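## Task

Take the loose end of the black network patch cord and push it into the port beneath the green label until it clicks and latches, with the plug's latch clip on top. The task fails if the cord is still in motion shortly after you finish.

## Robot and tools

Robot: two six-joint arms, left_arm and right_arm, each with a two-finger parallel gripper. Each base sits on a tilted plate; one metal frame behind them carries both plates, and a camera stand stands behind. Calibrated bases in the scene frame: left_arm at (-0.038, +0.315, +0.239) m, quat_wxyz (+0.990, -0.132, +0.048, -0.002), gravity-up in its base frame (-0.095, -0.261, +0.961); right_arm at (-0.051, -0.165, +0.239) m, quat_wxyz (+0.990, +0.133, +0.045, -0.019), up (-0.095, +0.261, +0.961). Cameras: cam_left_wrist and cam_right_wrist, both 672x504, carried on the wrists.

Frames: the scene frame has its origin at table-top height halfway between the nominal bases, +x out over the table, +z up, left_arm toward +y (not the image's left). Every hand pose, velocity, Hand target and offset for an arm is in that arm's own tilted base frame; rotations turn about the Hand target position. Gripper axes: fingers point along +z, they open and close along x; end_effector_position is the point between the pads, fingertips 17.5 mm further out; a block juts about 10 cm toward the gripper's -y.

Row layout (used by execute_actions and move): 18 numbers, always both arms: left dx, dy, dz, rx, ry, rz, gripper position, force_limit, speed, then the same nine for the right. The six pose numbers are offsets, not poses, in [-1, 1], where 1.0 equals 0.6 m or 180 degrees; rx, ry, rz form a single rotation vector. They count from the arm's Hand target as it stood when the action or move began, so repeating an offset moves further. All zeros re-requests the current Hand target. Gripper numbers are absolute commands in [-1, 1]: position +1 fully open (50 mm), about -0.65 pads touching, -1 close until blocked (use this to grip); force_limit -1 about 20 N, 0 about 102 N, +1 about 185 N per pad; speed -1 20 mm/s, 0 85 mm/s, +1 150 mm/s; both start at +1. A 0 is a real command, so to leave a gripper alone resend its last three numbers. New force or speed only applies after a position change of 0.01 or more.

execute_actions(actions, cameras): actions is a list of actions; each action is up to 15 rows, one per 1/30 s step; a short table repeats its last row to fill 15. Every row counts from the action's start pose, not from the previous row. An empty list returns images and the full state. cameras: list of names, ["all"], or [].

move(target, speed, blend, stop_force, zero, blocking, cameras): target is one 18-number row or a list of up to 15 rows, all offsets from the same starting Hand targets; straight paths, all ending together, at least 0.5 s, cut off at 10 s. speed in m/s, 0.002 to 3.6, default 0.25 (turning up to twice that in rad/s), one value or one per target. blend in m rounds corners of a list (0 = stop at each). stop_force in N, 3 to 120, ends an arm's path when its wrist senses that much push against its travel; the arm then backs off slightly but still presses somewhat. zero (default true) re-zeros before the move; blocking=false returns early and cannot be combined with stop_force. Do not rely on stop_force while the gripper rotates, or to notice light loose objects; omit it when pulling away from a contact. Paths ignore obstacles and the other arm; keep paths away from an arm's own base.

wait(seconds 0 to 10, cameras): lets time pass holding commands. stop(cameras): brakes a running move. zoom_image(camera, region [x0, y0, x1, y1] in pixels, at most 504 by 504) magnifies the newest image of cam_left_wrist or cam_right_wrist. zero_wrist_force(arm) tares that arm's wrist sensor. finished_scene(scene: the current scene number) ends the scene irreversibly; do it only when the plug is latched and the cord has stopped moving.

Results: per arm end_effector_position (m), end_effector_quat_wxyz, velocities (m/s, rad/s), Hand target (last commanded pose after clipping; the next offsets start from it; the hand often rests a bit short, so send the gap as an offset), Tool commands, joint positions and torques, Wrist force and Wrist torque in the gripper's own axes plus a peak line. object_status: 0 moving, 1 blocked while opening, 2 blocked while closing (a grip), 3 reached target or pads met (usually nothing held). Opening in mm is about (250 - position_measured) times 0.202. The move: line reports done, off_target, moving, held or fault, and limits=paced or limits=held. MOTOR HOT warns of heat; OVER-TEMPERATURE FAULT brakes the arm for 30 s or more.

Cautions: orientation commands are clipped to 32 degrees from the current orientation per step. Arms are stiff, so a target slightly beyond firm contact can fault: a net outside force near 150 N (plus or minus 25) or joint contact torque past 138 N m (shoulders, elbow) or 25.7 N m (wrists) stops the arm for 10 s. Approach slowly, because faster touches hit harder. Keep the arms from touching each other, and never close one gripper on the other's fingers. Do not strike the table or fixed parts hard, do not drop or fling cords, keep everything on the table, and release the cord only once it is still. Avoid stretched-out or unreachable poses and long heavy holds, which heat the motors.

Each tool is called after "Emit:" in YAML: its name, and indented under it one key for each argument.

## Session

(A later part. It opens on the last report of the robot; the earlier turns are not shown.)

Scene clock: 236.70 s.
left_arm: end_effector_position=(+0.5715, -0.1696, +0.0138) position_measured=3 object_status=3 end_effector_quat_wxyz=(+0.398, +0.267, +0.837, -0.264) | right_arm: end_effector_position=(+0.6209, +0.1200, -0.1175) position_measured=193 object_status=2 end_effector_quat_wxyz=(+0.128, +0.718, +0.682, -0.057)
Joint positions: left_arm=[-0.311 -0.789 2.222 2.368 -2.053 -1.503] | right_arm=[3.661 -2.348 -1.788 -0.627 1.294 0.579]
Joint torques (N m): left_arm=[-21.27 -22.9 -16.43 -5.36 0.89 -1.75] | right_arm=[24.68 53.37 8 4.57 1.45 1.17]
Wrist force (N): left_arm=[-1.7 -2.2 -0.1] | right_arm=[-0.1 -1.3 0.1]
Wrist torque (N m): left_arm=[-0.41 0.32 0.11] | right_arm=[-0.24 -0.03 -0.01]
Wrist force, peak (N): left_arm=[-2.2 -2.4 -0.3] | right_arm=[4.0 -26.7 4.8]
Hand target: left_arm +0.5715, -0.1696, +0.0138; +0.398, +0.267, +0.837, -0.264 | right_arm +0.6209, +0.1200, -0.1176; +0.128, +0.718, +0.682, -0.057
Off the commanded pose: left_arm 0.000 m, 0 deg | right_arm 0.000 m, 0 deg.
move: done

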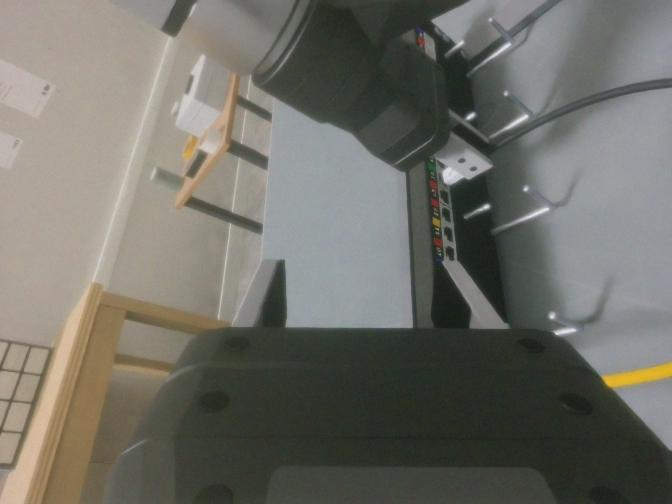

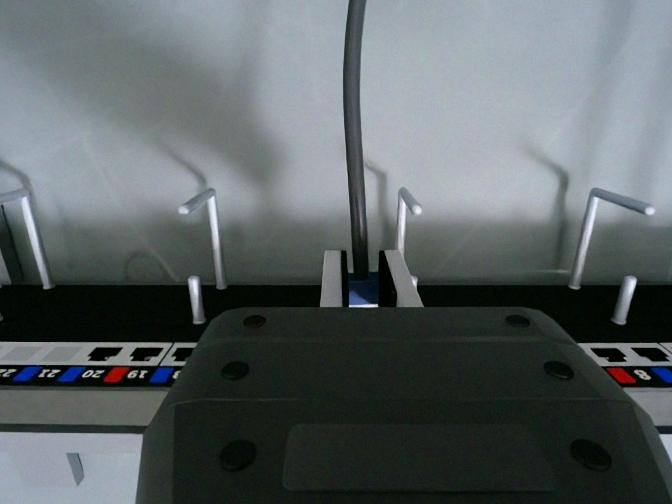

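Emit:
move:
  target: [0,0,0,0,0,0,1,1,1,0.0002,-0.0026,-0.001,0,0,0,-1,-0.6,-1]
  speed: 0.02

Emit:
move:
  target: [0,0,0,0,0,0,1,1,1,0.045,-0.0017,0.0048,0,0,0,-1,-0.6,-1]
  speed: 0.01
  stop_force: 10
  cameras: ["cam_left_wrist"]

Emit:
zoom_image:
  camera: "cam_left_wrist"
  region: [424, 140, 489, 215]

Scene clock: 250.10 s.
left_arm: end_effector_position=(+0.5715, -0.1696, +0.0138) position_measured=3 object_status=3 end_effector_quat_wxyz=(+0.398, +0.267, +0.837, -0.264) | right_arm: end_effector_position=(+0.6210, +0.1185, -0.1181) position_measured=193 object_status=2 end_effector_quat_wxyz=(+0.128, +0.718, +0.682, -0.057)
Joint positions: left_arm=[-0.311 -0.789 2.222 2.368 -2.053 -1.503] | right_arm=[3.659 -2.349 -1.789 -0.625 1.294 0.577]
Joint torques (N m): left_arm=[-21.01 -23.09 -16.45 -5.32 0.91 -1.55] | right_arm=[6.32 35.87 7.51 4.62 -1.22 -1.77]
Wrist force (N): left_arm=[-1.8 -2.4 -0.1] | right_arm=[-0.1 -1.3 -0.2]
Wrist torque (N m): left_arm=[-0.43 0.34 0.10] | right_arm=[-0.24 -0.02 0.09]
Wrist force, peak (N): left_arm=[-2.2 -2.5 0.0] | right_arm=[-0.1 -1.6 -0.2]
Hand target: left_arm +0.5715, -0.1696, +0.0138; +0.398, +0.267, +0.837, -0.264 | right_arm +0.6210, +0.1185, -0.1182; +0.128, +0.718, +0.682, -0.057
Off the commanded pose: left_arm 0.000 m, 0 deg | right_arm 0.000 m, 0 deg.
move: done

Scene clock: 251.73 s.
left_arm: end_effector_position=(+0.5715, -0.1696, +0.0138) position_measured=3 object_status=3 end_effector_quat_wxyz=(+0.398, +0.267, +0.837, -0.264) | right_arm: end_effector_position=(+0.6261, +0.1183, -0.1176) position_measured=193 object_status=2 end_effector_quat_wxyz=(+0.128, +0.718, +0.682, -0.057)
Joint positions: left_arm=[-0.311 -0.789 2.222 2.368 -2.053 -1.503] | right_arm=[3.654 -2.355 -1.773 -0.634 1.294 0.572]
Joint torques (N m): left_arm=[-21.99 -23.02 -16.1 -5.17 0.74 -1.55] | right_arm=[23.45 55.81 11.73 5.87 -1.9 1.16]
Wrist force (N): left_arm=[-1.6 -2.1 0.4] | right_arm=[1.2 -11.1 -0.1]
Wrist torque (N m): left_arm=[-0.38 0.30 0.11] | right_arm=[-0.25 -0.03 0.05]
Wrist force, peak (N): left_arm=[-2.1 -2.4 0.0] | right_arm=[2.8 -18.6 -0.3]
Hand target: left_arm +0.5715, -0.1696, +0.0138; +0.398, +0.267, +0.837, -0.264 | right_arm +0.6261, +0.1183, -0.1176; +0.128, +0.718, +0.682, -0.057 (not the last commanded pose)
Off the commanded pose: left_arm 0.000 m, 0 deg | right_arm 0.022 m, 0 deg.
move: contact (right_arm)
Images, in order (width x height): cam_left_wrist 672x504.

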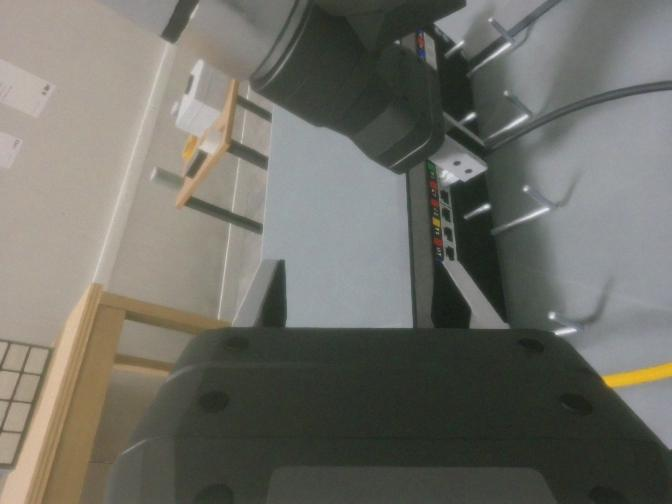

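Scaled by 6.720 from the camera's 672x504 image, which has a finer 960x720 frame.

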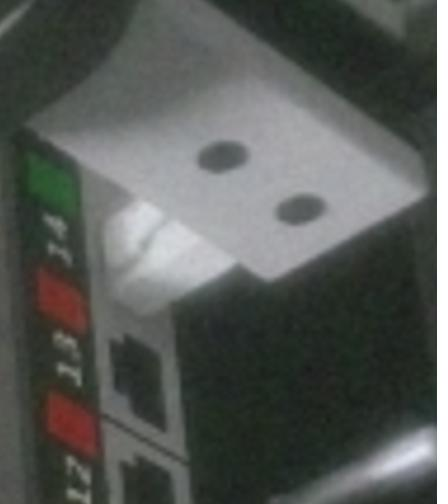

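Emit:
move:
  target:
    - [0,0,0,0,0,0,1,1,1,-0.004,0.0002,-0.0004,0,0,0,-1,-0.6,-1]
    - [0,0,0,0,0,0,1,1,1,-0.0039,-0.0001,-0.0017,0,0,0,-1,-0.6,-1]
  speed: 0.02

Emit:
move:
  target: [0,0,0,0,0,0,1,1,1,0.045,-0.0017,0.0048,0,0,0,-1,-0.6,-1]
  speed: 0.01
  stop_force: 10
  cameras: ["cam_left_wrist"]

Emit:
zoom_image:
  camera: "cam_left_wrist"
  region: [424, 140, 489, 215]

Scene clock: 256.47 s.
left_arm: end_effector_position=(+0.5715, -0.1696, +0.0138) position_measured=3 object_status=3 end_effector_quat_wxyz=(+0.398, +0.267, +0.837, -0.264) | right_arm: end_effector_position=(+0.6238, +0.1183, -0.1185) position_measured=193 object_status=2 end_effector_quat_wxyz=(+0.128, +0.718, +0.682, -0.057)
Joint positions: left_arm=[-0.311 -0.789 2.222 2.368 -2.053 -1.503] | right_arm=[3.656 -2.354 -1.781 -0.628 1.294 0.574]
Joint torques (N m): left_arm=[-21.87 -23.75 -16.49 -5.27 0.77 -1.59] | right_arm=[14.92 37.13 7.29 4.5 1.15 -1.29]
Wrist force (N): left_arm=[-2.0 -2.1 0.1] | right_arm=[0.6 -1.9 -0.2]
Wrist torque (N m): left_arm=[-0.38 0.37 0.11] | right_arm=[-0.34 -0.13 -0.01]
Wrist force, peak (N): left_arm=[-1.9 -2.5 0.2] | right_arm=[1.3 -11.3 0.1]
Hand target: left_arm +0.5715, -0.1696, +0.0138; +0.398, +0.267, +0.837, -0.264 | right_arm +0.6238, +0.1182, -0.1187; +0.128, +0.718, +0.682, -0.057
Off the commanded pose: left_arm 0.000 m, 0 deg | right_arm 0.000 m, 0 deg.
move: done

Scene clock: 257.83 s.
left_arm: end_effector_position=(+0.5715, -0.1696, +0.0138) position_measured=3 object_status=3 end_effector_quat_wxyz=(+0.398, +0.267, +0.837, -0.264) | right_arm: end_effector_position=(+0.6265, +0.1181, -0.1184) position_measured=193 object_status=2 end_effector_quat_wxyz=(+0.128, +0.718, +0.682, -0.057)
Joint positions: left_arm=[-0.311 -0.789 2.222 2.368 -2.053 -1.503] | right_arm=[3.654 -2.357 -1.772 -0.633 1.294 0.571]
Joint torques (N m): left_arm=[-21.41 -23.44 -16.24 -5.21 0.72 -1.46] | right_arm=[24.3 55.64 11.55 5.83 -2.58 1.14]
Wrist force (N): left_arm=[-1.8 -2.2 0.1] | right_arm=[-0.4 -10.5 -0.2]
Wrist torque (N m): left_arm=[-0.39 0.35 0.11] | right_arm=[-0.34 -0.10 0.04]
Wrist force, peak (N): left_arm=[-1.8 -2.5 0.3] | right_arm=[-0.3 -18.8 -0.7]
Hand target: left_arm +0.5715, -0.1696, +0.0138; +0.398, +0.267, +0.837, -0.264 | right_arm +0.6265, +0.1181, -0.1184; +0.128, +0.718, +0.682, -0.057 (not the last commanded pose)
Off the commanded pose: left_arm 0.000 m, 0 deg | right_arm 0.024 m, 0 deg.
move: contact (right_arm)
Images, in order (width x height): cam_left_wrist 672x504.

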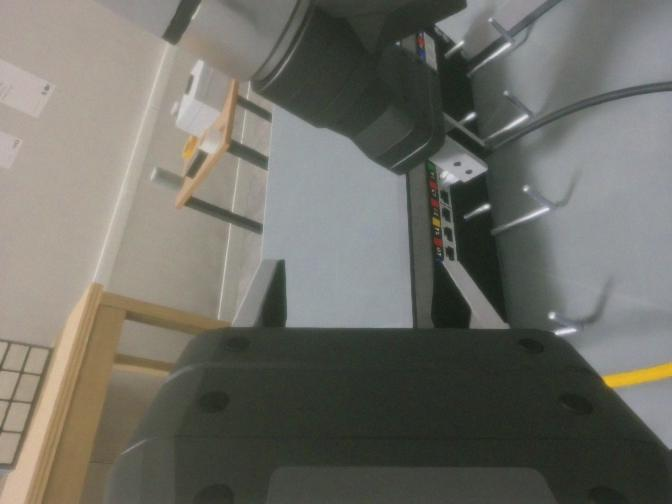

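Scaled by 6.720 from the camera's 672x504 image, which has a finer 960x720 frame.

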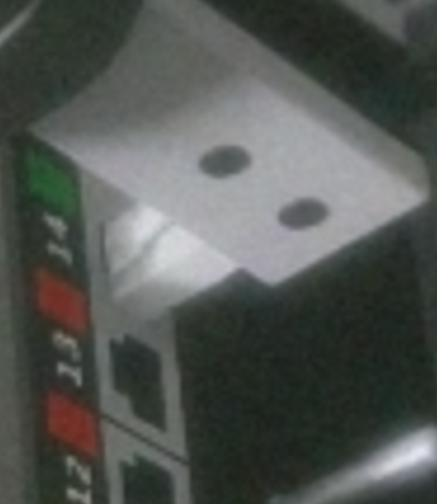

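Emit:
move:
  target:
    - [0,0,0,0,0,0,1,1,1,-0.004,0.0002,-0.0004,0,0,0,-1,-0.6,-1]
    - [0,0,0,0,0,0,1,1,1,-0.0039,-0.0001,-0.0015,0,0,0,-1,-0.6,-1]
  speed: 0.02

Emit:
move:
  target: [0,0,0,0,0,0,1,1,1,0.045,-0.0017,0.0048,0,0,0,-1,-0.6,-1]
  speed: 0.01
  stop_force: 12
  cameras: ["cam_left_wrist"]

Emit:
zoom_image:
  camera: "cam_left_wrist"
  region: [424, 140, 489, 215]

Scene clock: 262.37 s.
left_arm: end_effector_position=(+0.5715, -0.1696, +0.0138) position_measured=3 object_status=3 end_effector_quat_wxyz=(+0.398, +0.267, +0.837, -0.264) | right_arm: end_effector_position=(+0.6242, +0.1181, -0.1192) position_measured=193 object_status=2 end_effector_quat_wxyz=(+0.128, +0.718, +0.682, -0.057)
Joint positions: left_arm=[-0.311 -0.789 2.222 2.368 -2.053 -1.503] | right_arm=[3.656 -2.355 -1.779 -0.627 1.294 0.573]
Joint torques (N m): left_arm=[-22.89 -23.63 -15.9 -5.09 0.83 -1.58] | right_arm=[15.01 36.96 7.04 4.32 1.29 -1.32]
Wrist force (N): left_arm=[-1.7 -2.0 0.0] | right_arm=[-0.3 -1.4 -0.2]
Wrist torque (N m): left_arm=[-0.36 0.32 0.10] | right_arm=[-0.26 0.02 -0.01]
Wrist force, peak (N): left_arm=[-2.3 -2.5 0.2] | right_arm=[-0.4 -10.9 -0.3]
Hand target: left_arm +0.5715, -0.1696, +0.0138; +0.398, +0.267, +0.837, -0.264 | right_arm +0.6241, +0.1180, -0.1193; +0.128, +0.718, +0.682, -0.057
Off the commanded pose: left_arm 0.000 m, 0 deg | right_arm 0.000 m, 0 deg.
move: done

Scene clock: 263.73 s.
left_arm: end_effector_position=(+0.5715, -0.1696, +0.0138) position_measured=3 object_status=3 end_effector_quat_wxyz=(+0.398, +0.267, +0.837, -0.264) | right_arm: end_effector_position=(+0.6267, +0.1180, -0.1191) position_measured=193 object_status=2 end_effector_quat_wxyz=(+0.128, +0.718, +0.682, -0.057)
Joint positions: left_arm=[-0.311 -0.789 2.222 2.368 -2.053 -1.503] | right_arm=[3.653 -2.358 -1.772 -0.632 1.294 0.571]
Joint torques (N m): left_arm=[-21.68 -23.27 -16.73 -5.22 0.7 -1.55] | right_arm=[24.71 56.03 12.1 5.57 -1.56 1.11]
Wrist force (N): left_arm=[-1.5 -1.9 -0.1] | right_arm=[-1.4 -11.9 -0.9]
Wrist torque (N m): left_arm=[-0.36 0.30 0.11] | right_arm=[-0.29 0.01 0.03]
Wrist force, peak (N): left_arm=[-2.0 -2.4 0.3] | right_arm=[-1.9 -20.7 -2.3]
Hand target: left_arm +0.5715, -0.1696, +0.0138; +0.398, +0.267, +0.837, -0.264 | right_arm +0.6266, +0.1180, -0.1191; +0.128, +0.718, +0.682, -0.057 (not the last commanded pose)
Off the commanded pose: left_arm 0.000 m, 0 deg | right_arm 0.025 m, 0 deg.
move: contact (right_arm)
Images, in order (width x height): cam_left_wrist 672x504.

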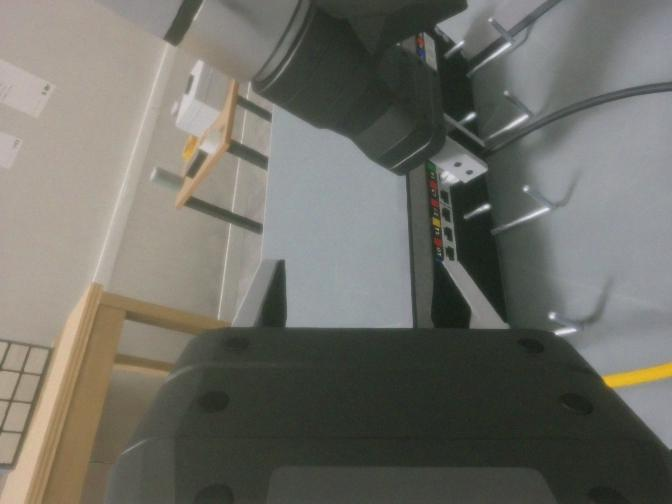

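Scaled by 6.720 from the camera's 672x504 image, which has a finer 960x720 frame.

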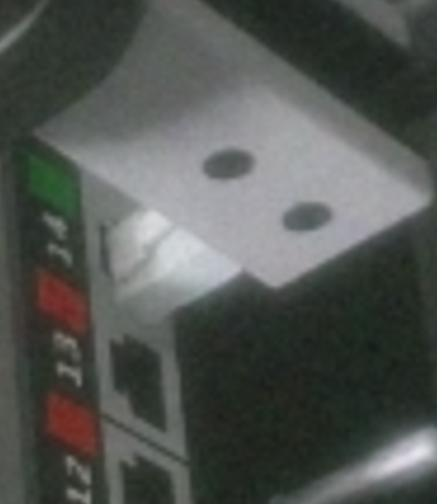

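Emit:
move:
  target:
    - [0,0,0,0,0,0,1,1,1,-0.004,0.0002,-0.0004,0,0,0,-1,-0.6,-1]
    - [0,0,0,0,0,0,1,1,1,-0.004,-0.0008,-0.0001,0,0,0,-1,-0.6,-1]
  speed: 0.02

Emit:
move:
  target: [0,0,0,0,0,0,1,1,1,0.045,-0.0017,0.0048,0,0,0,-1,-0.6,-1]
  speed: 0.01
  stop_force: 12
  cameras: ["cam_left_wrist"]

Emit:
zoom_image:
  camera: "cam_left_wrist"
  region: [430, 160, 465, 200]

Scene clock: 269.20 s.
left_arm: end_effector_position=(+0.5715, -0.1696, +0.0138) position_measured=3 object_status=3 end_effector_quat_wxyz=(+0.398, +0.267, +0.837, -0.264) | right_arm: end_effector_position=(+0.6242, +0.1176, -0.1191) position_measured=193 object_status=2 end_effector_quat_wxyz=(+0.128, +0.718, +0.682, -0.057)
Joint positions: left_arm=[-0.311 -0.789 2.222 2.368 -2.053 -1.503] | right_arm=[3.655 -2.355 -1.779 -0.628 1.294 0.572]
Joint torques (N m): left_arm=[-20.56 -22.67 -16.22 -5.04 0.58 -1.61] | right_arm=[5.89 53.67 7.2 4.41 1.02 -1.79]
Wrist force (N): left_arm=[-2.2 -2.1 0.1] | right_arm=[-0.6 -1.8 -0.4]
Wrist torque (N m): left_arm=[-0.38 0.40 0.11] | right_arm=[-0.32 0.06 0.06]
Wrist force, peak (N): left_arm=[-2.0 -2.6 -0.2] | right_arm=[-1.5 -12.1 -1.3]
Hand target: left_arm +0.5715, -0.1696, +0.0138; +0.398, +0.267, +0.837, -0.264 | right_arm +0.6242, +0.1175, -0.1191; +0.128, +0.718, +0.682, -0.057
Off the commanded pose: left_arm 0.000 m, 0 deg | right_arm 0.000 m, 0 deg.
move: done

Scene clock: 270.53 s.
left_arm: end_effector_position=(+0.5715, -0.1696, +0.0138) position_measured=3 object_status=3 end_effector_quat_wxyz=(+0.398, +0.267, +0.837, -0.264) | right_arm: end_effector_position=(+0.6267, +0.1174, -0.1189) position_measured=193 object_status=2 end_effector_quat_wxyz=(+0.128, +0.718, +0.682, -0.057)
Joint positions: left_arm=[-0.311 -0.789 2.222 2.368 -2.053 -1.503] | right_arm=[3.653 -2.358 -1.772 -0.632 1.294 0.57]
Joint torques (N m): left_arm=[-20.82 -24.5 -15.7 -5.2 0.6 -1.43] | right_arm=[24.12 56.26 12.74 5.93 -1.44 1.01]
Wrist force (N): left_arm=[-1.6 -2.0 0.0] | right_arm=[-1.6 -12.6 -1.3]
Wrist torque (N m): left_arm=[-0.37 0.31 0.11] | right_arm=[-0.27 0.03 0.03]
Wrist force, peak (N): left_arm=[-2.1 -2.2 -0.1] | right_arm=[-2.1 -21.8 -2.3]
Hand target: left_arm +0.5715, -0.1696, +0.0138; +0.398, +0.267, +0.837, -0.264 | right_arm +0.6267, +0.1174, -0.1189; +0.128, +0.718, +0.682, -0.057 (not the last commanded pose)
Off the commanded pose: left_arm 0.000 m, 0 deg | right_arm 0.025 m, 0 deg.
move: contact (right_arm)
Images, in order (width x height): cam_left_wrist 672x504.

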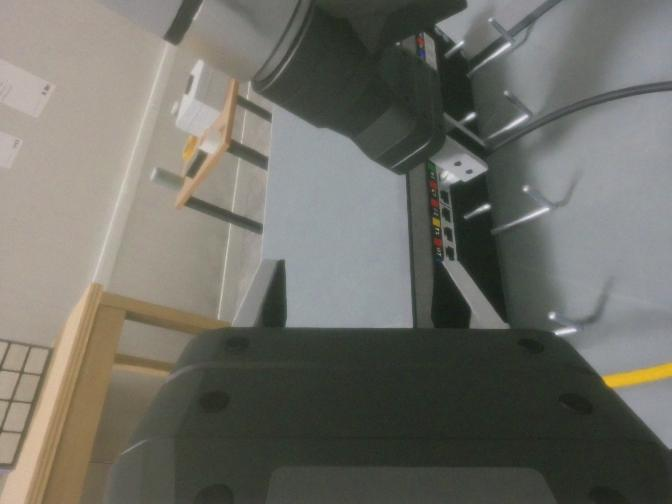

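Scaled by 12.600 from the camera's 672x504 image, which has a finer 960x720 frame.

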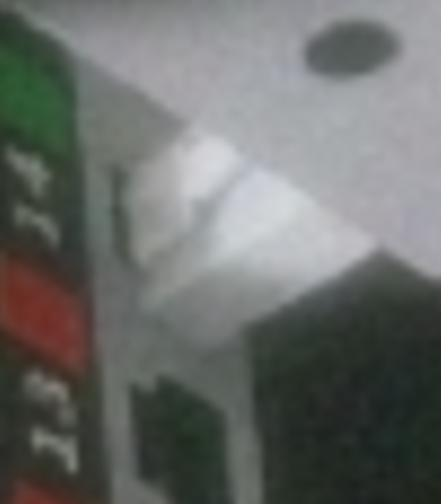

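Emit:
move:
  target:
    - [0,0,0,0,0,0,1,1,1,-0.004,0.0002,-0.0004,0,0,0,-1,-0.6,-1]
    - [0,0,0,0,0,0,1,1,1,-0.004,-0.0009,-0.0001,0,0,0,-1,-0.6,-1]
  speed: 0.02

Emit:
move:
  target: [0,0,0,0,0,0,1,1,1,0.045,-0.0017,0.0048,0,0,0,-1,-0.6,-1]
  speed: 0.01
  stop_force: 12
  cameras: ["cam_left_wrist"]

Emit:
zoom_image:
  camera: "cam_left_wrist"
  region: [430, 160, 465, 200]

Scene clock: 277.57 s.
left_arm: end_effector_position=(+0.5715, -0.1696, +0.0138) position_measured=3 object_status=3 end_effector_quat_wxyz=(+0.398, +0.267, +0.837, -0.264) | right_arm: end_effector_position=(+0.6243, +0.1170, -0.1190) position_measured=193 object_status=2 end_effector_quat_wxyz=(+0.128, +0.718, +0.682, -0.057)
Joint positions: left_arm=[-0.311 -0.789 2.222 2.368 -2.053 -1.503] | right_arm=[3.654 -2.355 -1.78 -0.628 1.294 0.571]
Joint torques (N m): left_arm=[-21.35 -23.16 -15.93 -5.17 0.34 -1.42] | right_arm=[6.46 53.39 7.18 4.49 0.66 -1.62]
Wrist force (N): left_arm=[-1.7 -2.0 0.2] | right_arm=[-0.9 -2.8 -0.2]
Wrist torque (N m): left_arm=[-0.36 0.34 0.10] | right_arm=[-0.48 0.11 0.08]
Wrist force, peak (N): left_arm=[-2.1 -2.5 0.1] | right_arm=[-1.8 -12.9 -1.4]
Hand target: left_arm +0.5715, -0.1696, +0.0138; +0.398, +0.267, +0.837, -0.264 | right_arm +0.6243, +0.1168, -0.1189; +0.128, +0.718, +0.682, -0.057
Off the commanded pose: left_arm 0.000 m, 0 deg | right_arm 0.000 m, 0 deg.
move: done

Scene clock: 279.73 s.
left_arm: end_effector_position=(+0.5715, -0.1696, +0.0138) position_measured=3 object_status=3 end_effector_quat_wxyz=(+0.398, +0.267, +0.837, -0.264) | right_arm: end_effector_position=(+0.6347, +0.1164, -0.1178) position_measured=193 object_status=2 end_effector_quat_wxyz=(+0.128, +0.718, +0.682, -0.057)
Joint positions: left_arm=[-0.311 -0.789 2.222 2.368 -2.053 -1.503] | right_arm=[3.645 -2.366 -1.748 -0.646 1.294 0.562]
Joint torques (N m): left_arm=[-21.11 -24.36 -16.66 -5.09 0.46 -1.5] | right_arm=[27.26 58.18 10.42 3.96 -0.94 0.97]
Wrist force (N): left_arm=[-2.0 -2.0 -0.1] | right_arm=[-1.8 -4.1 6.6]
Wrist torque (N m): left_arm=[-0.37 0.38 0.11] | right_arm=[-0.45 -0.05 0.17]
Wrist force, peak (N): left_arm=[-2.1 -2.3 -0.3] | right_arm=[-3.9 -16.2 4.0]
Hand target: left_arm +0.5715, -0.1696, +0.0138; +0.398, +0.267, +0.837, -0.264 | right_arm +0.6347, +0.1164, -0.1179; +0.128, +0.718, +0.682, -0.057 (not the last commanded pose)
Off the commanded pose: left_arm 0.000 m, 0 deg | right_arm 0.017 m, 0 deg.
move: contact (right_arm)
Images, in order (width x height): cam_left_wrist 672x504.

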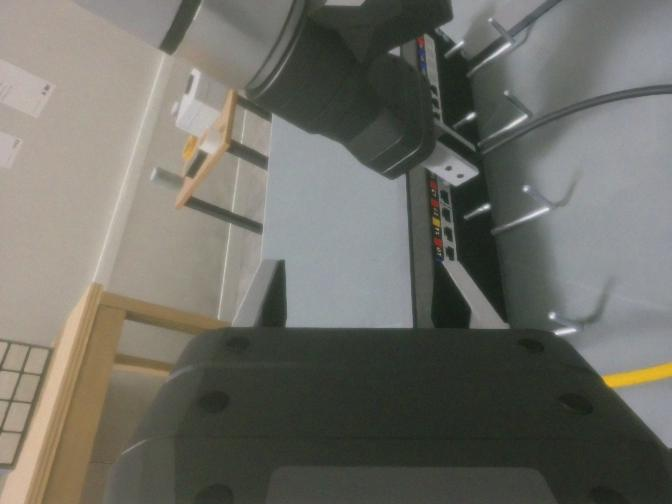

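Scaled by 12.600 from the camera's 672x504 image, which has a finer 960x720 frame.

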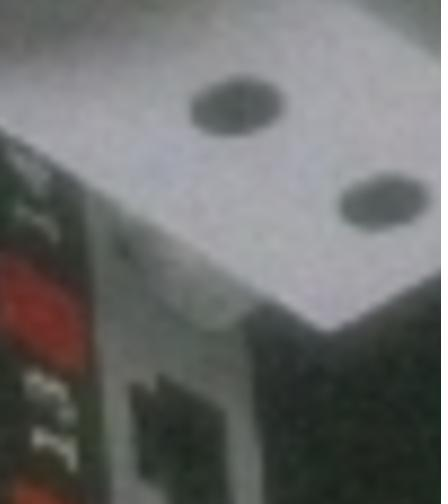

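Emit:
move:
  target: [0,0,0,0,0,0,1,1,1,0.03,-0.0011,0.0032,0,0,0,-1,-0.6,-1]
  speed: 0.012
  stop_force: 28
  cameras: ["all"]

Emit:
zoom_image:
  camera: "cam_left_wrist"
  region: [424, 140, 489, 215]

Scene clock: 283.03 s.
left_arm: end_effector_position=(+0.5715, -0.1696, +0.0138) position_measured=3 object_status=3 end_effector_quat_wxyz=(+0.398, +0.267, +0.837, -0.264) | right_arm: end_effector_position=(+0.6357, +0.1164, -0.1178) position_measured=193 object_status=2 end_effector_quat_wxyz=(+0.128, +0.718, +0.682, -0.058)
Joint positions: left_arm=[-0.311 -0.789 2.222 2.368 -2.053 -1.503] | right_arm=[3.644 -2.368 -1.744 -0.648 1.294 0.561]
Joint torques (N m): left_arm=[-21.18 -23.17 -15.17 -5.16 0.41 -1.35] | right_arm=[24.91 61.11 16.21 6.43 -2.3 1.01]
Wrist force (N): left_arm=[-1.8 -2.1 -0.1] | right_arm=[-0.5 -17.4 5.6]
Wrist torque (N m): left_arm=[-0.38 0.34 0.11] | right_arm=[-0.43 -0.05 0.16]
Wrist force, peak (N): left_arm=[-2.0 -2.4 0.0] | right_arm=[-3.5 -35.0 1.6]
Hand target: left_arm +0.5715, -0.1696, +0.0138; +0.398, +0.267, +0.837, -0.264 | right_arm +0.6357, +0.1165, -0.1178; +0.128, +0.718, +0.682, -0.058 (not the last commanded pose)
Off the commanded pose: left_arm 0.000 m, 0 deg | right_arm 0.017 m, 0 deg.
move: contact (right_arm)

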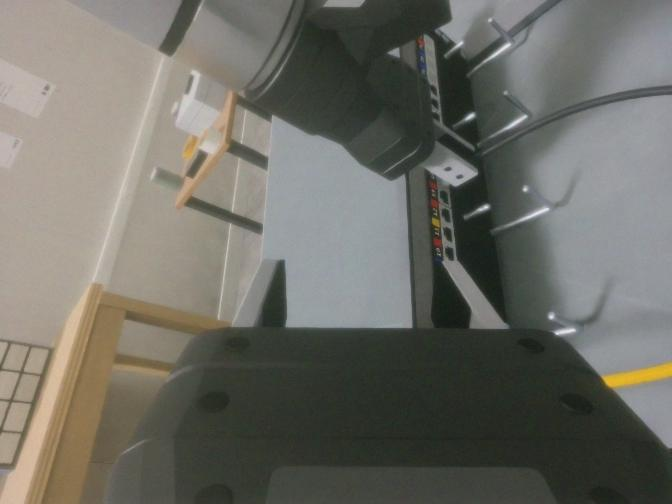

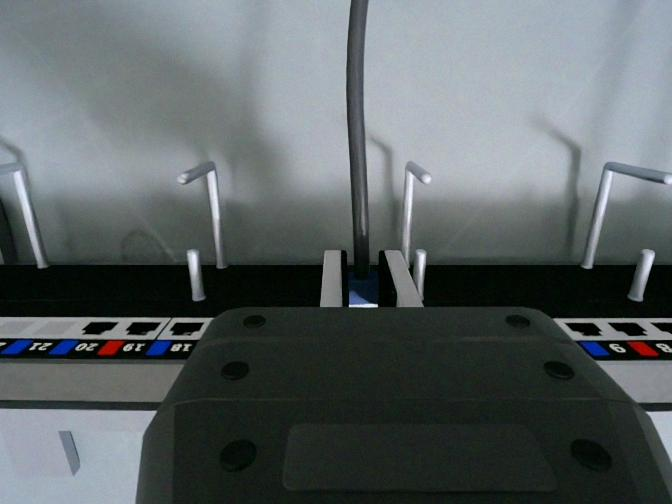

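Scaled by 6.720 from the camera's 672x504 image, which has a finer 960x720 frame.

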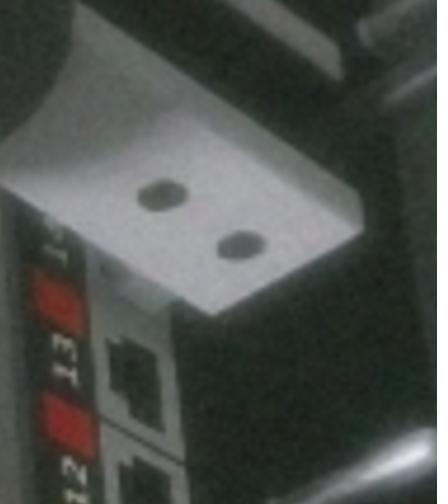

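Emit:
move:
  target: [0,0,0,0,0,0,1,1,1,0.025,-0.0009,0.0027,0,0,0,-1,-0.6,-1]
  speed: 0.01
  stop_force: 33
  cameras: ["all"]

Emit:
zoom_image:
  camera: "cam_left_wrist"
  region: [424, 140, 489, 215]

Scene clock: 287.47 s.
left_arm: end_effector_position=(+0.5715, -0.1696, +0.0138) position_measured=3 object_status=3 end_effector_quat_wxyz=(+0.398, +0.267, +0.837, -0.264) | right_arm: end_effector_position=(+0.6507, +0.1159, -0.1162) position_measured=193 object_status=2 end_effector_quat_wxyz=(+0.128, +0.718, +0.682, -0.058)
Joint positions: left_arm=[-0.311 -0.789 2.222 2.368 -2.053 -1.503] | right_arm=[3.632 -2.385 -1.698 -0.674 1.293 0.548]
Joint torques (N m): left_arm=[-20.98 -23.96 -15.66 -5.09 0.49 -1.29] | right_arm=[4.71 47.81 38.92 8.51 -4.77 -1.72]
Wrist force (N): left_arm=[-1.6 -2.1 0.3] | right_arm=[-0.7 -31.2 2.8]
Wrist torque (N m): left_arm=[-0.38 0.32 0.11] | right_arm=[-0.43 -0.01 0.17]
Wrist force, peak (N): left_arm=[-1.8 -2.6 0.2] | right_arm=[-3.6 -35.5 2.1]
Hand target: left_arm +0.5715, -0.1696, +0.0138; +0.398, +0.267, +0.837, -0.264 | right_arm +0.6507, +0.1159, -0.1162; +0.128, +0.718, +0.682, -0.058
Off the commanded pose: left_arm 0.000 m, 0 deg | right_arm 0.000 m, 0 deg.
move: done

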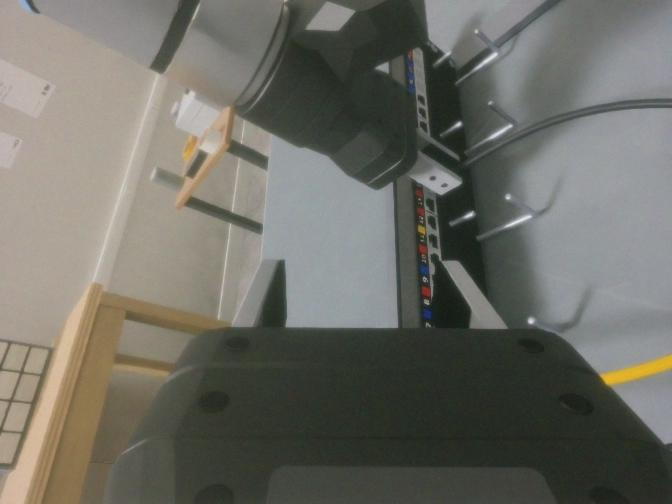

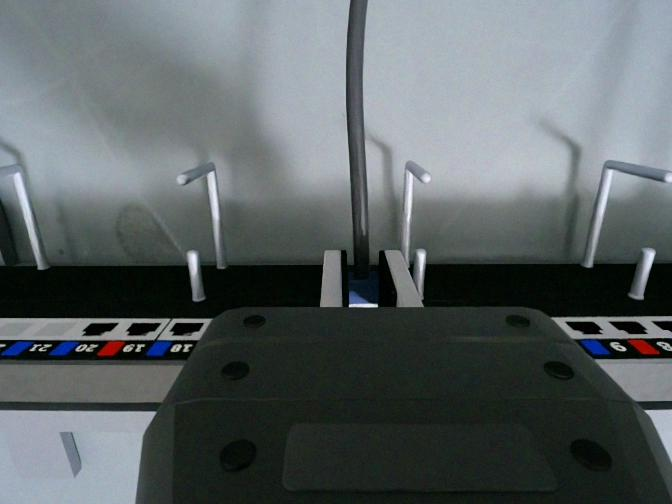

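Scaled by 6.720 from the camera's 672x504 image, which has a finer 960x720 frame.

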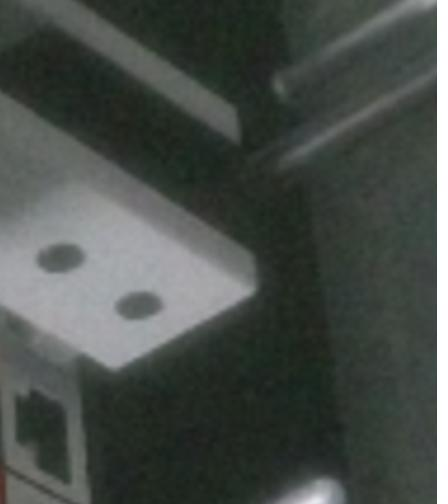

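Emit:
move:
  target: [0,0,0,0,0,0,1,1,1,-0.008,0.0003,-0.0009,0,0,0,-1,-0.6,-1]
  speed: 0.006

Scene clock: 290.43 s.
left_arm: end_effector_position=(+0.5715, -0.1696, +0.0138) position_measured=3 object_status=3 end_effector_quat_wxyz=(+0.398, +0.267, +0.837, -0.264) | right_arm: end_effector_position=(+0.6459, +0.1161, -0.1167) position_measured=193 object_status=2 end_effector_quat_wxyz=(+0.128, +0.718, +0.682, -0.058)
Joint positions: left_arm=[-0.311 -0.789 2.222 2.368 -2.053 -1.503] | right_arm=[3.636 -2.38 -1.713 -0.666 1.293 0.552]
Joint torques (N m): left_arm=[-21.66 -23.42 -15.96 -5.12 0.47 -1.25] | right_arm=[30.09 47.67 -2.06 -1.93 5.09 0.99]
Wrist force (N): left_arm=[-1.7 -2.4 0.1] | right_arm=[-0.5 26.2 1.7]
Wrist torque (N m): left_arm=[-0.43 0.32 0.10] | right_arm=[-0.44 -0.02 0.09]
Wrist force, peak (N): left_arm=[-2.1 -2.4 0.0] | right_arm=[-0.7 -31.5 2.5]
Hand target: left_arm +0.5715, -0.1696, +0.0138; +0.398, +0.267, +0.837, -0.264 | right_arm +0.6459, +0.1161, -0.1167; +0.128, +0.718, +0.682, -0.058
Off the commanded pose: left_arm 0.000 m, 0 deg | right_arm 0.000 m, 0 deg.
move: done

Emit:
move:
  target: [-0.004,0.1615,0.073,0.413,0.0775,-0.2556,-1,-0.9,-1,0,0,0,0,0,0,-1,-0.6,-1]
  speed: 0.25
  cameras: ["cam_left_wrist"]

Scene clock: 299.07 s.
left_arm: end_effector_position=(+0.5691, -0.0728, +0.0576) position_measured=251 object_status=3 end_effector_quat_wxyz=(-0.059, +0.699, +0.701, +0.127) | right_arm: end_effector_position=(+0.6459, +0.1161, -0.1167) position_measured=193 object_status=2 end_effector_quat_wxyz=(+0.128, +0.718, +0.682, -0.058)
Joint positions: left_arm=[-0.492 -1.221 1.917 4.059 -1.292 -0.5] | right_arm=[3.636 -2.379 -1.713 -0.666 1.293 0.552]
Joint torques (N m): left_arm=[-21.09 -19.06 -29.87 -0.75 2.04 2.08] | right_arm=[29.87 44.15 -5.07 -2 5.07 0.99]
Wrist force (N): left_arm=[0.1 -0.1 0.6] | right_arm=[-0.4 26.5 1.6]
Wrist torque (N m): left_arm=[0.00 0.00 -0.01] | right_arm=[-0.46 -0.05 0.09]
Wrist force, peak (N): left_arm=[-2.0 -2.6 0.0] | right_arm=[-0.6 26.7 1.6]
Hand target: left_arm +0.5691, -0.0727, +0.0576; -0.059, +0.699, +0.701, +0.127 | right_arm +0.6459, +0.1161, -0.1167; +0.128, +0.718, +0.682, -0.058
Off the commanded pose: left_arm 0.000 m, 0 deg | right_arm 0.000 m, 0 deg.
move: done
Images, in order (width x height): cam_left_wrist 672x504.

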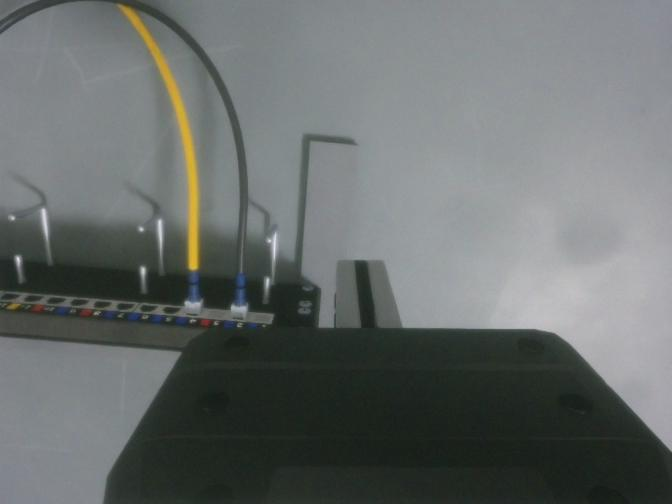

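Emit:
move:
  target: [0.047,0.0625,-0.308,0,0,0,-1,-0.9,-1,0,0,0,0,0,0,-1,-0.6,-1]
  speed: 0.12
  stop_force: 12
  cameras: ["cam_left_wrist"]

Emit:
move:
  target: [0.0079,0.0218,-0.08,0,0,0,-1,-0.9,-1,0,0,0,0,0,0,-1,-0.6,-1]
  speed: 0.006
  stop_force: 45

Emit:
move:
  target: [0.0032,0.0087,-0.032,0,0,0,-1,-0.9,-1,0,0,0,0,0,0,-1,-0.6,-1]
  speed: 0.004
  stop_force: 30
  cameras: ["cam_left_wrist"]

Scene clock: 307.50 s.
left_arm: end_effector_position=(+0.5973, -0.0352, -0.1272) position_measured=251 object_status=3 end_effector_quat_wxyz=(-0.059, +0.699, +0.701, +0.127) | right_arm: end_effector_position=(+0.6459, +0.1161, -0.1167) position_measured=193 object_status=2 end_effector_quat_wxyz=(+0.128, +0.718, +0.682, -0.058)
Joint positions: left_arm=[-0.409 -0.821 1.923 3.628 -1.29 -0.414] | right_arm=[3.636 -2.379 -1.713 -0.666 1.293 0.552]
Joint torques (N m): left_arm=[-3.77 -26.8 -23.36 -4.94 2.34 2.09] | right_arm=[29.54 41.04 -4.93 -2 4.93 0.93]
Wrist force (N): left_arm=[-0.1 -0.1 0.6] | right_arm=[-0.5 26.4 1.2]
Wrist torque (N m): left_arm=[0.01 0.04 -0.01] | right_arm=[-0.47 -0.03 0.09]
Wrist force, peak (N): left_arm=[0.5 -0.4 1.5] | right_arm=[-0.7 26.8 1.1]
Hand target: left_arm +0.5973, -0.0352, -0.1272; -0.059, +0.699, +0.701, +0.127 | right_arm +0.6459, +0.1161, -0.1167; +0.128, +0.718, +0.682, -0.058
Off the commanded pose: left_arm 0.000 m, 0 deg | right_arm 0.000 m, 0 deg.
move: done
Images, in order (width x height): cam_left_wrist 672x504.

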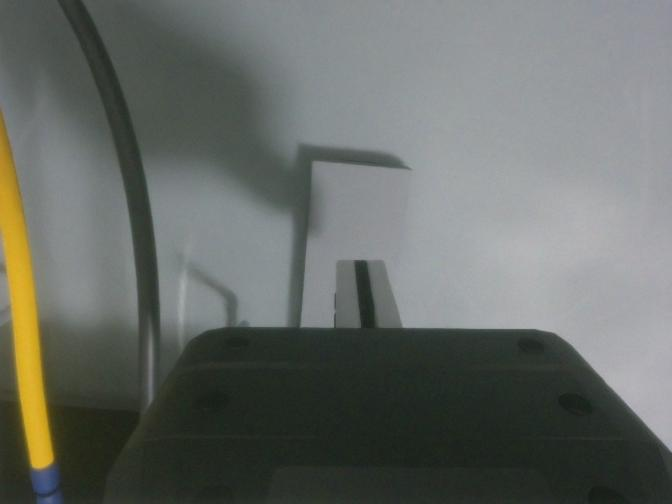

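Scene clock: 315.33 s.
left_arm: end_effector_position=(+0.6011, -0.0251, -0.1648) position_measured=251 object_status=3 end_effector_quat_wxyz=(-0.059, +0.699, +0.701, +0.127) | right_arm: end_effector_position=(+0.6459, +0.1161, -0.1167) position_measured=193 object_status=2 end_effector_quat_wxyz=(+0.128, +0.718, +0.682, -0.058)
Joint positions: left_arm=[-0.39 -0.732 1.903 3.553 -1.289 -0.394] | right_arm=[3.636 -2.379 -1.713 -0.666 1.293 0.552]
Joint torques (N m): left_arm=[-17.33 -32.58 7.07 0.95 2.16 -1.58] | right_arm=[28.14 36.7 -0.96 -2.09 4.14 0.77]
Wrist force (N): left_arm=[0.5 -8.4 -39.6] | right_arm=[0.4 24.4 2.0]
Wrist torque (N m): left_arm=[-0.53 -0.11 0.02] | right_arm=[-0.47 -0.01 0.06]
Wrist force, peak (N): left_arm=[4.2 -17.5 -54.7] | right_arm=[-0.3 26.9 2.5]
Hand target: left_arm +0.6011, -0.0251, -0.1648; -0.059, +0.699, +0.701, +0.127 (not the last commanded pose) | right_arm +0.6459, +0.1161, -0.1167; +0.128, +0.718, +0.682, -0.058
Off the commanded pose: left_arm 0.011 m, 0 deg | right_arm 0.000 m, 0 deg.
move: contact (left_arm)

Scene clock: 316.70 s.
left_arm: end_effector_position=(+0.6011, -0.0250, -0.1652) position_measured=251 object_status=3 end_effector_quat_wxyz=(-0.059, +0.699, +0.701, +0.127) | right_arm: end_effector_position=(+0.6459, +0.1161, -0.1167) position_measured=193 object_status=2 end_effector_quat_wxyz=(+0.128, +0.718, +0.682, -0.058)
Joint positions: left_arm=[-0.39 -0.731 1.903 3.552 -1.289 -0.394] | right_arm=[3.636 -2.379 -1.713 -0.666 1.293 0.552]
Joint torques (N m): left_arm=[-14.26 -22.36 7.64 1.14 1.42 -1.64] | right_arm=[26.22 36.8 1.81 -2.15 3.48 0.7]
Wrist force (N): left_arm=[6.9 -20.9 -68.3] | right_arm=[0.7 24.1 3.3]
Wrist torque (N m): left_arm=[-0.99 -0.22 0.00] | right_arm=[-0.43 -0.02 0.05]
Wrist force, peak (N): left_arm=[10.3 -26.8 -80.2] | right_arm=[-0.1 25.4 3.5]
Hand target: left_arm +0.6010, -0.0250, -0.1652; -0.059, +0.699, +0.701, +0.127 (not the last commanded pose) | right_arm +0.6459, +0.1161, -0.1167; +0.128, +0.718, +0.682, -0.058
Off the commanded pose: left_arm 0.020 m, 0 deg | right_arm 0.000 m, 0 deg.
move: contact (left_arm)
Images, in order (width x height): cam_left_wrist 672x504.

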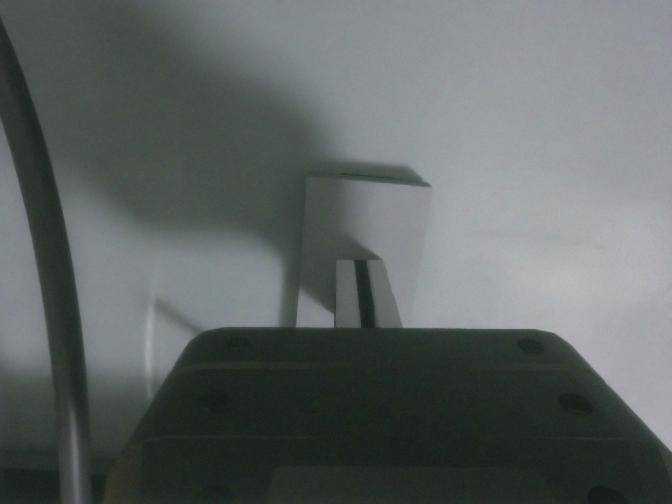

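Emit:
move:
  target: [0,0,0,0,0,0,-1,-0.9,-1,0.03,-0.0011,0.0032,0,0,0,-1,-0.6,-1]
  speed: 0.015
  stop_force: 88
  cameras: ["all"]

Scene clock: 320.13 s.
left_arm: end_effector_position=(+0.6011, -0.0250, -0.1652) position_measured=251 object_status=3 end_effector_quat_wxyz=(-0.059, +0.699, +0.701, +0.127) | right_arm: end_effector_position=(+0.6497, +0.1152, -0.1169) position_measured=193 object_status=2 end_effector_quat_wxyz=(+0.126, +0.718, +0.682, -0.061)
Joint positions: left_arm=[-0.39 -0.731 1.903 3.552 -1.289 -0.394] | right_arm=[3.632 -2.386 -1.695 -0.683 1.294 0.548]
Joint torques (N m): left_arm=[-11.67 -13.06 7.82 -0.25 -1.05 -1.51] | right_arm=[7.72 68.94 32.15 15.74 -11.14 1.07]
Wrist force (N): left_arm=[5.1 -13.7 -69.1] | right_arm=[13.0 -58.0 -4.3]
Wrist torque (N m): left_arm=[-0.88 -0.11 -0.01] | right_arm=[0.05 0.28 0.05]
Wrist force, peak (N): left_arm=[6.5 -21.0 -68.9] | right_arm=[14.1 -64.7 -7.2]
Hand target: left_arm +0.6010, -0.0250, -0.1652; -0.059, +0.699, +0.701, +0.127 | right_arm +0.6499, +0.1153, -0.1168; +0.126, +0.718, +0.682, -0.061 (not the last commanded pose)
Off the commanded pose: left_arm 0.000 m, 0 deg | right_arm 0.014 m, 0 deg.
move: contact (right_arm)

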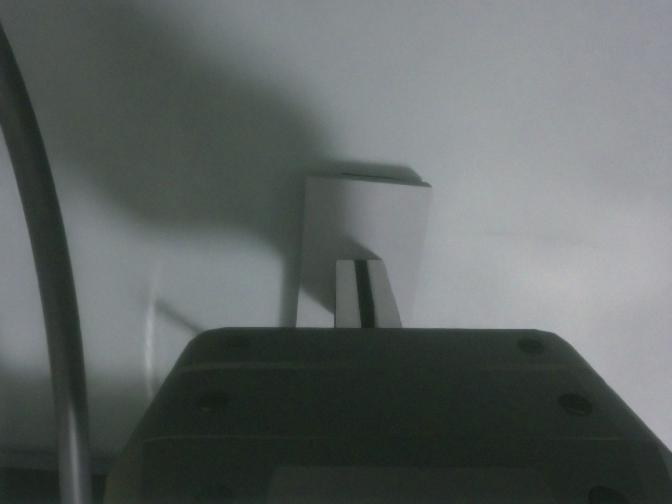

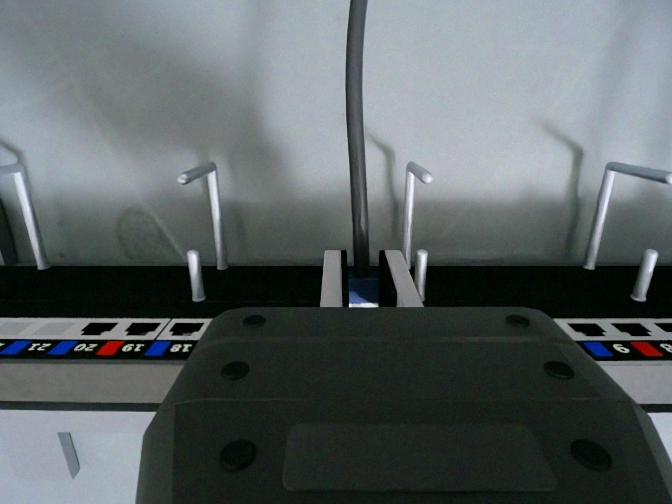

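Emit:
move:
  target: [0,0,0,0,0,0,-1,-0.9,-1,-0.0045,0.0007,-0.0003,0,0,0,-1,-0.6,-1]
  speed: 0.01

Emit:
move:
  target: [0,0,0,0,0,0,-1,-0.9,-1,0,0,0,0,0,0,-0.1,-0.6,-1]

Emit:
wait:
  seconds: 0.8

Emit:
move:
  target: [-0.0095,-0.026,0.096,0,0,0,-1,-0.9,-1,-0.019,0.052,0.192,0,0,0,-0.1,-0.6,-1]
  speed: 0.1
  cameras: ["all"]

Emit:
zoom_image:
  camera: "cam_right_wrist"
  region: [310, 180, 410, 280]

Scene clock: 324.30 s.
left_arm: end_effector_position=(+0.6010, -0.0250, -0.1652) position_measured=251 object_status=3 end_effector_quat_wxyz=(-0.059, +0.699, +0.701, +0.127) | right_arm: end_effector_position=(+0.6474, +0.1157, -0.1169) position_measured=193 object_status=2 end_effector_quat_wxyz=(+0.127, +0.718, +0.682, -0.061)
Joint positions: left_arm=[-0.39 -0.731 1.903 3.552 -1.289 -0.394] | right_arm=[3.634 -2.383 -1.703 -0.678 1.294 0.55]
Joint torques (N m): left_arm=[-2.11 0.31 7.95 -0.45 -2.31 -1.25] | right_arm=[23.38 54.6 1.5 0.88 1.16 1.08]
Wrist force (N): left_arm=[7.6 -21.3 -69.9] | right_arm=[5.9 10.7 5.4]
Wrist torque (N m): left_arm=[-1.04 -0.13 -0.01] | right_arm=[-0.46 0.09 0.01]
Wrist force, peak (N): left_arm=[6.1 -20.8 -73.1] | right_arm=[13.2 -58.0 -4.3]
Hand target: left_arm +0.6010, -0.0250, -0.1652; -0.059, +0.699, +0.701, +0.127 | right_arm +0.6472, +0.1157, -0.1170; +0.126, +0.718, +0.682, -0.061
Off the commanded pose: left_arm 0.000 m, 0 deg | right_arm 0.000 m, 0 deg.
move: done

Scene clock: 324.80 s.
left_arm: end_effector_position=(+0.6010, -0.0250, -0.1652) position_measured=251 object_status=3 end_effector_quat_wxyz=(-0.059, +0.699, +0.701, +0.127) | right_arm: end_effector_position=(+0.6472, +0.1157, -0.1170) position_measured=167 object_status=3 end_effector_quat_wxyz=(+0.126, +0.718, +0.682, -0.061)
Joint positions: left_arm=[-0.39 -0.731 1.903 3.552 -1.289 -0.394] | right_arm=[3.634 -2.383 -1.703 -0.678 1.294 0.55]
Joint torques (N m): left_arm=[-1.06 0.47 7.01 -0.56 -2.12 -1.02] | right_arm=[25.54 47.11 14.57 3.47 1.07 1.03]
Wrist force (N): left_arm=[6.9 -17.6 -66.9] | right_arm=[0.3 -3.6 2.1]
Wrist torque (N m): left_arm=[-0.91 -0.13 -0.02] | right_arm=[-0.59 -0.06 0.00]
Wrist force, peak (N): left_arm=[7.9 -21.1 -69.5] | right_arm=[5.4 11.7 5.5]
Hand target: left_arm +0.6010, -0.0250, -0.1652; -0.059, +0.699, +0.701, +0.127 | right_arm +0.6472, +0.1157, -0.1170; +0.126, +0.718, +0.682, -0.061
Off the commanded pose: left_arm 0.000 m, 0 deg | right_arm 0.000 m, 0 deg.
move: done

Scene clock: 325.60 s.
left_arm: end_effector_position=(+0.6010, -0.0250, -0.1652) position_measured=251 object_status=3 end_effector_quat_wxyz=(-0.059, +0.699, +0.701, +0.127) | right_arm: end_effector_position=(+0.6472, +0.1157, -0.1170) position_measured=167 object_status=3 end_effector_quat_wxyz=(+0.126, +0.718, +0.682, -0.061)
Joint positions: left_arm=[-0.39 -0.731 1.903 3.552 -1.289 -0.394] | right_arm=[3.634 -2.383 -1.703 -0.678 1.294 0.55]
Joint torques (N m): left_arm=[1.8 -1.15 7.22 -0.46 -1.96 -0.93] | right_arm=[25.75 38.48 21.07 3.87 0.86 1.14]
Wrist force (N): left_arm=[7.1 -17.3 -67.0] | right_arm=[0.4 -3.5 2.0]
Wrist torque (N m): left_arm=[-0.87 -0.17 -0.02] | right_arm=[-0.58 -0.07 0.00]
Wrist force, peak (N): left_arm=[6.7 -17.4 -67.3] | right_arm=[0.4 -3.6 2.0]
Hand target: left_arm +0.6010, -0.0250, -0.1652; -0.059, +0.699, +0.701, +0.127 | right_arm +0.6472, +0.1157, -0.1170; +0.126, +0.718, +0.682, -0.061
Tool commands: left_gripper/position=-1.0 left_gripper/force_limit=-0.9 left_gripper/speed=-1.0 right_gripper/position=-0.1 right_gripper/force_limit=-0.6 right_gripper/speed=-1.0
Off the commanded pose: left_arm 0.000 m, 0 deg | right_arm 0.000 m, 0 deg.
wait: 0.80 s; at rest by 0.17 s

Scene clock: 327.27 s.
left_arm: end_effector_position=(+0.5953, -0.0406, -0.1076) position_measured=251 object_status=3 end_effector_quat_wxyz=(-0.059, +0.699, +0.701, +0.127) | right_arm: end_effector_position=(+0.6358, +0.1469, -0.0019) position_measured=167 object_status=3 end_effector_quat_wxyz=(+0.126, +0.718, +0.682, -0.061)
Joint positions: left_arm=[-0.419 -0.866 1.93 3.669 -1.29 -0.424] | right_arm=[3.686 -2.176 -1.684 -0.918 1.297 0.604]
Joint torques (N m): left_arm=[-24.35 -48.16 0.16 -0.72 -2.38 -1.68] | right_arm=[24.88 51.32 27.97 1.53 1.49 1.08]
Wrist force (N): left_arm=[0.7 -0.9 -0.1] | right_arm=[0.4 -3.5 1.9]
Wrist torque (N m): left_arm=[-0.12 -0.09 0.11] | right_arm=[-0.59 -0.07 0.00]
Wrist force, peak (N): left_arm=[6.6 -17.5 -66.7] | right_arm=[0.4 -3.5 3.3]
Hand target: left_arm +0.5953, -0.0406, -0.1076; -0.059, +0.699, +0.701, +0.127 | right_arm +0.6358, +0.1469, -0.0018; +0.126, +0.718, +0.682, -0.061
Off the commanded pose: left_arm 0.000 m, 0 deg | right_arm 0.000 m, 0 deg.
move: done

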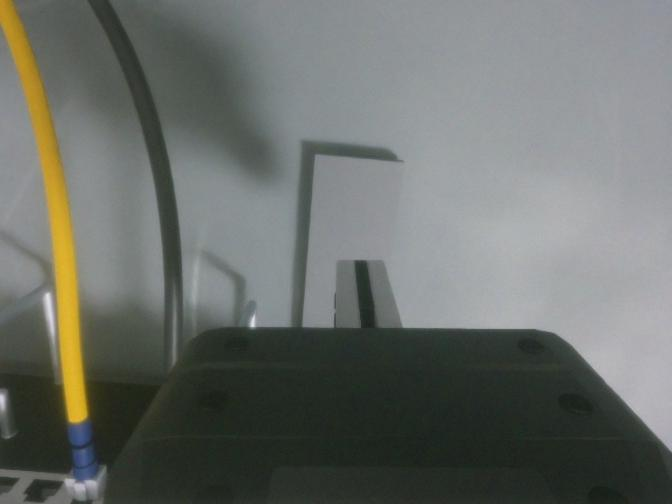

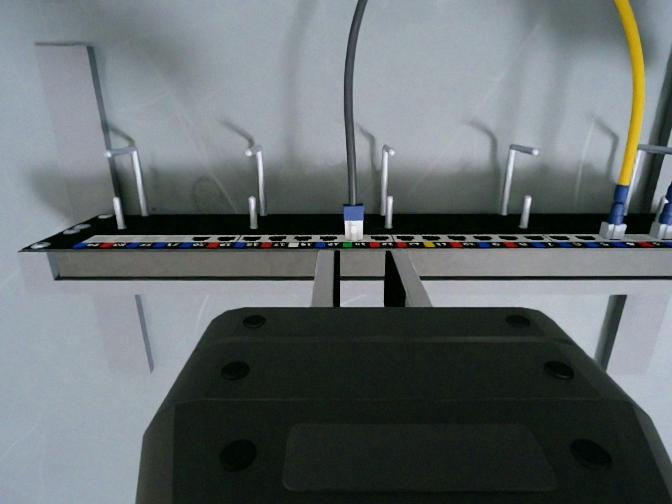

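Scaled by 5.040 from the camera's 672x504 image, which has a finer 960x720 frame.

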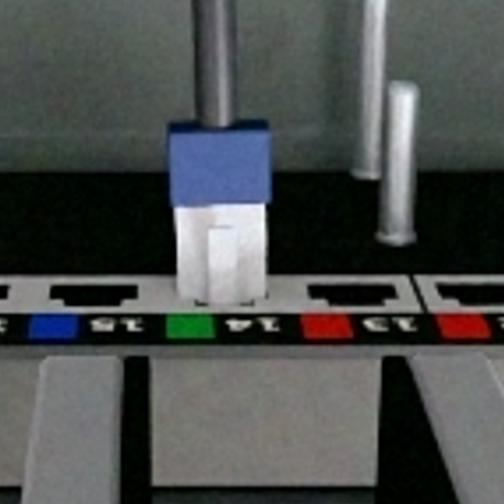

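Emit:
wait:
  seconds: 1

Emit:
finished_scene:
  scene: 2

Scene clock: 330.90 s.
left_arm: end_effector_position=(+0.5953, -0.0406, -0.1076) position_measured=251 object_status=3 end_effector_quat_wxyz=(-0.059, +0.699, +0.701, +0.127) | right_arm: end_effector_position=(+0.6358, +0.1469, -0.0018) position_measured=167 object_status=3 end_effector_quat_wxyz=(+0.126, +0.718, +0.682, -0.061)
Joint positions: left_arm=[-0.419 -0.866 1.93 3.669 -1.29 -0.424] | right_arm=[3.686 -2.176 -1.684 -0.918 1.297 0.604]
Joint torques (N m): left_arm=[-24.1 -48.38 -0.52 -0.75 -2.39 -1.57] | right_arm=[24.49 51.45 27.15 1.63 1.36 1.08]
Wrist force (N): left_arm=[0.2 -0.6 -0.2] | right_arm=[0.3 -3.4 2.1]
Wrist torque (N m): left_arm=[-0.09 -0.01 0.12] | right_arm=[-0.59 -0.06 0.00]
Wrist force, peak (N): left_arm=[0.7 -1.3 -0.5] | right_arm=[0.2 -3.7 2.3]
Hand target: left_arm +0.5953, -0.0406, -0.1076; -0.059, +0.699, +0.701, +0.127 | right_arm +0.6358, +0.1469, -0.0018; +0.126, +0.718, +0.682, -0.061
Tool commands: left_gripper/position=-1.0 left_gripper/force_limit=-0.9 left_gripper/speed=-1.0 right_gripper/position=-0.1 right_gripper/force_limit=-0.6 right_gripper/speed=-1.0
Off the commanded pose: left_arm 0.000 m, 0 deg | right_arm 0.000 m, 0 deg.
wait: 1.00 s; at rest from the start

The scene is finished: the task was done.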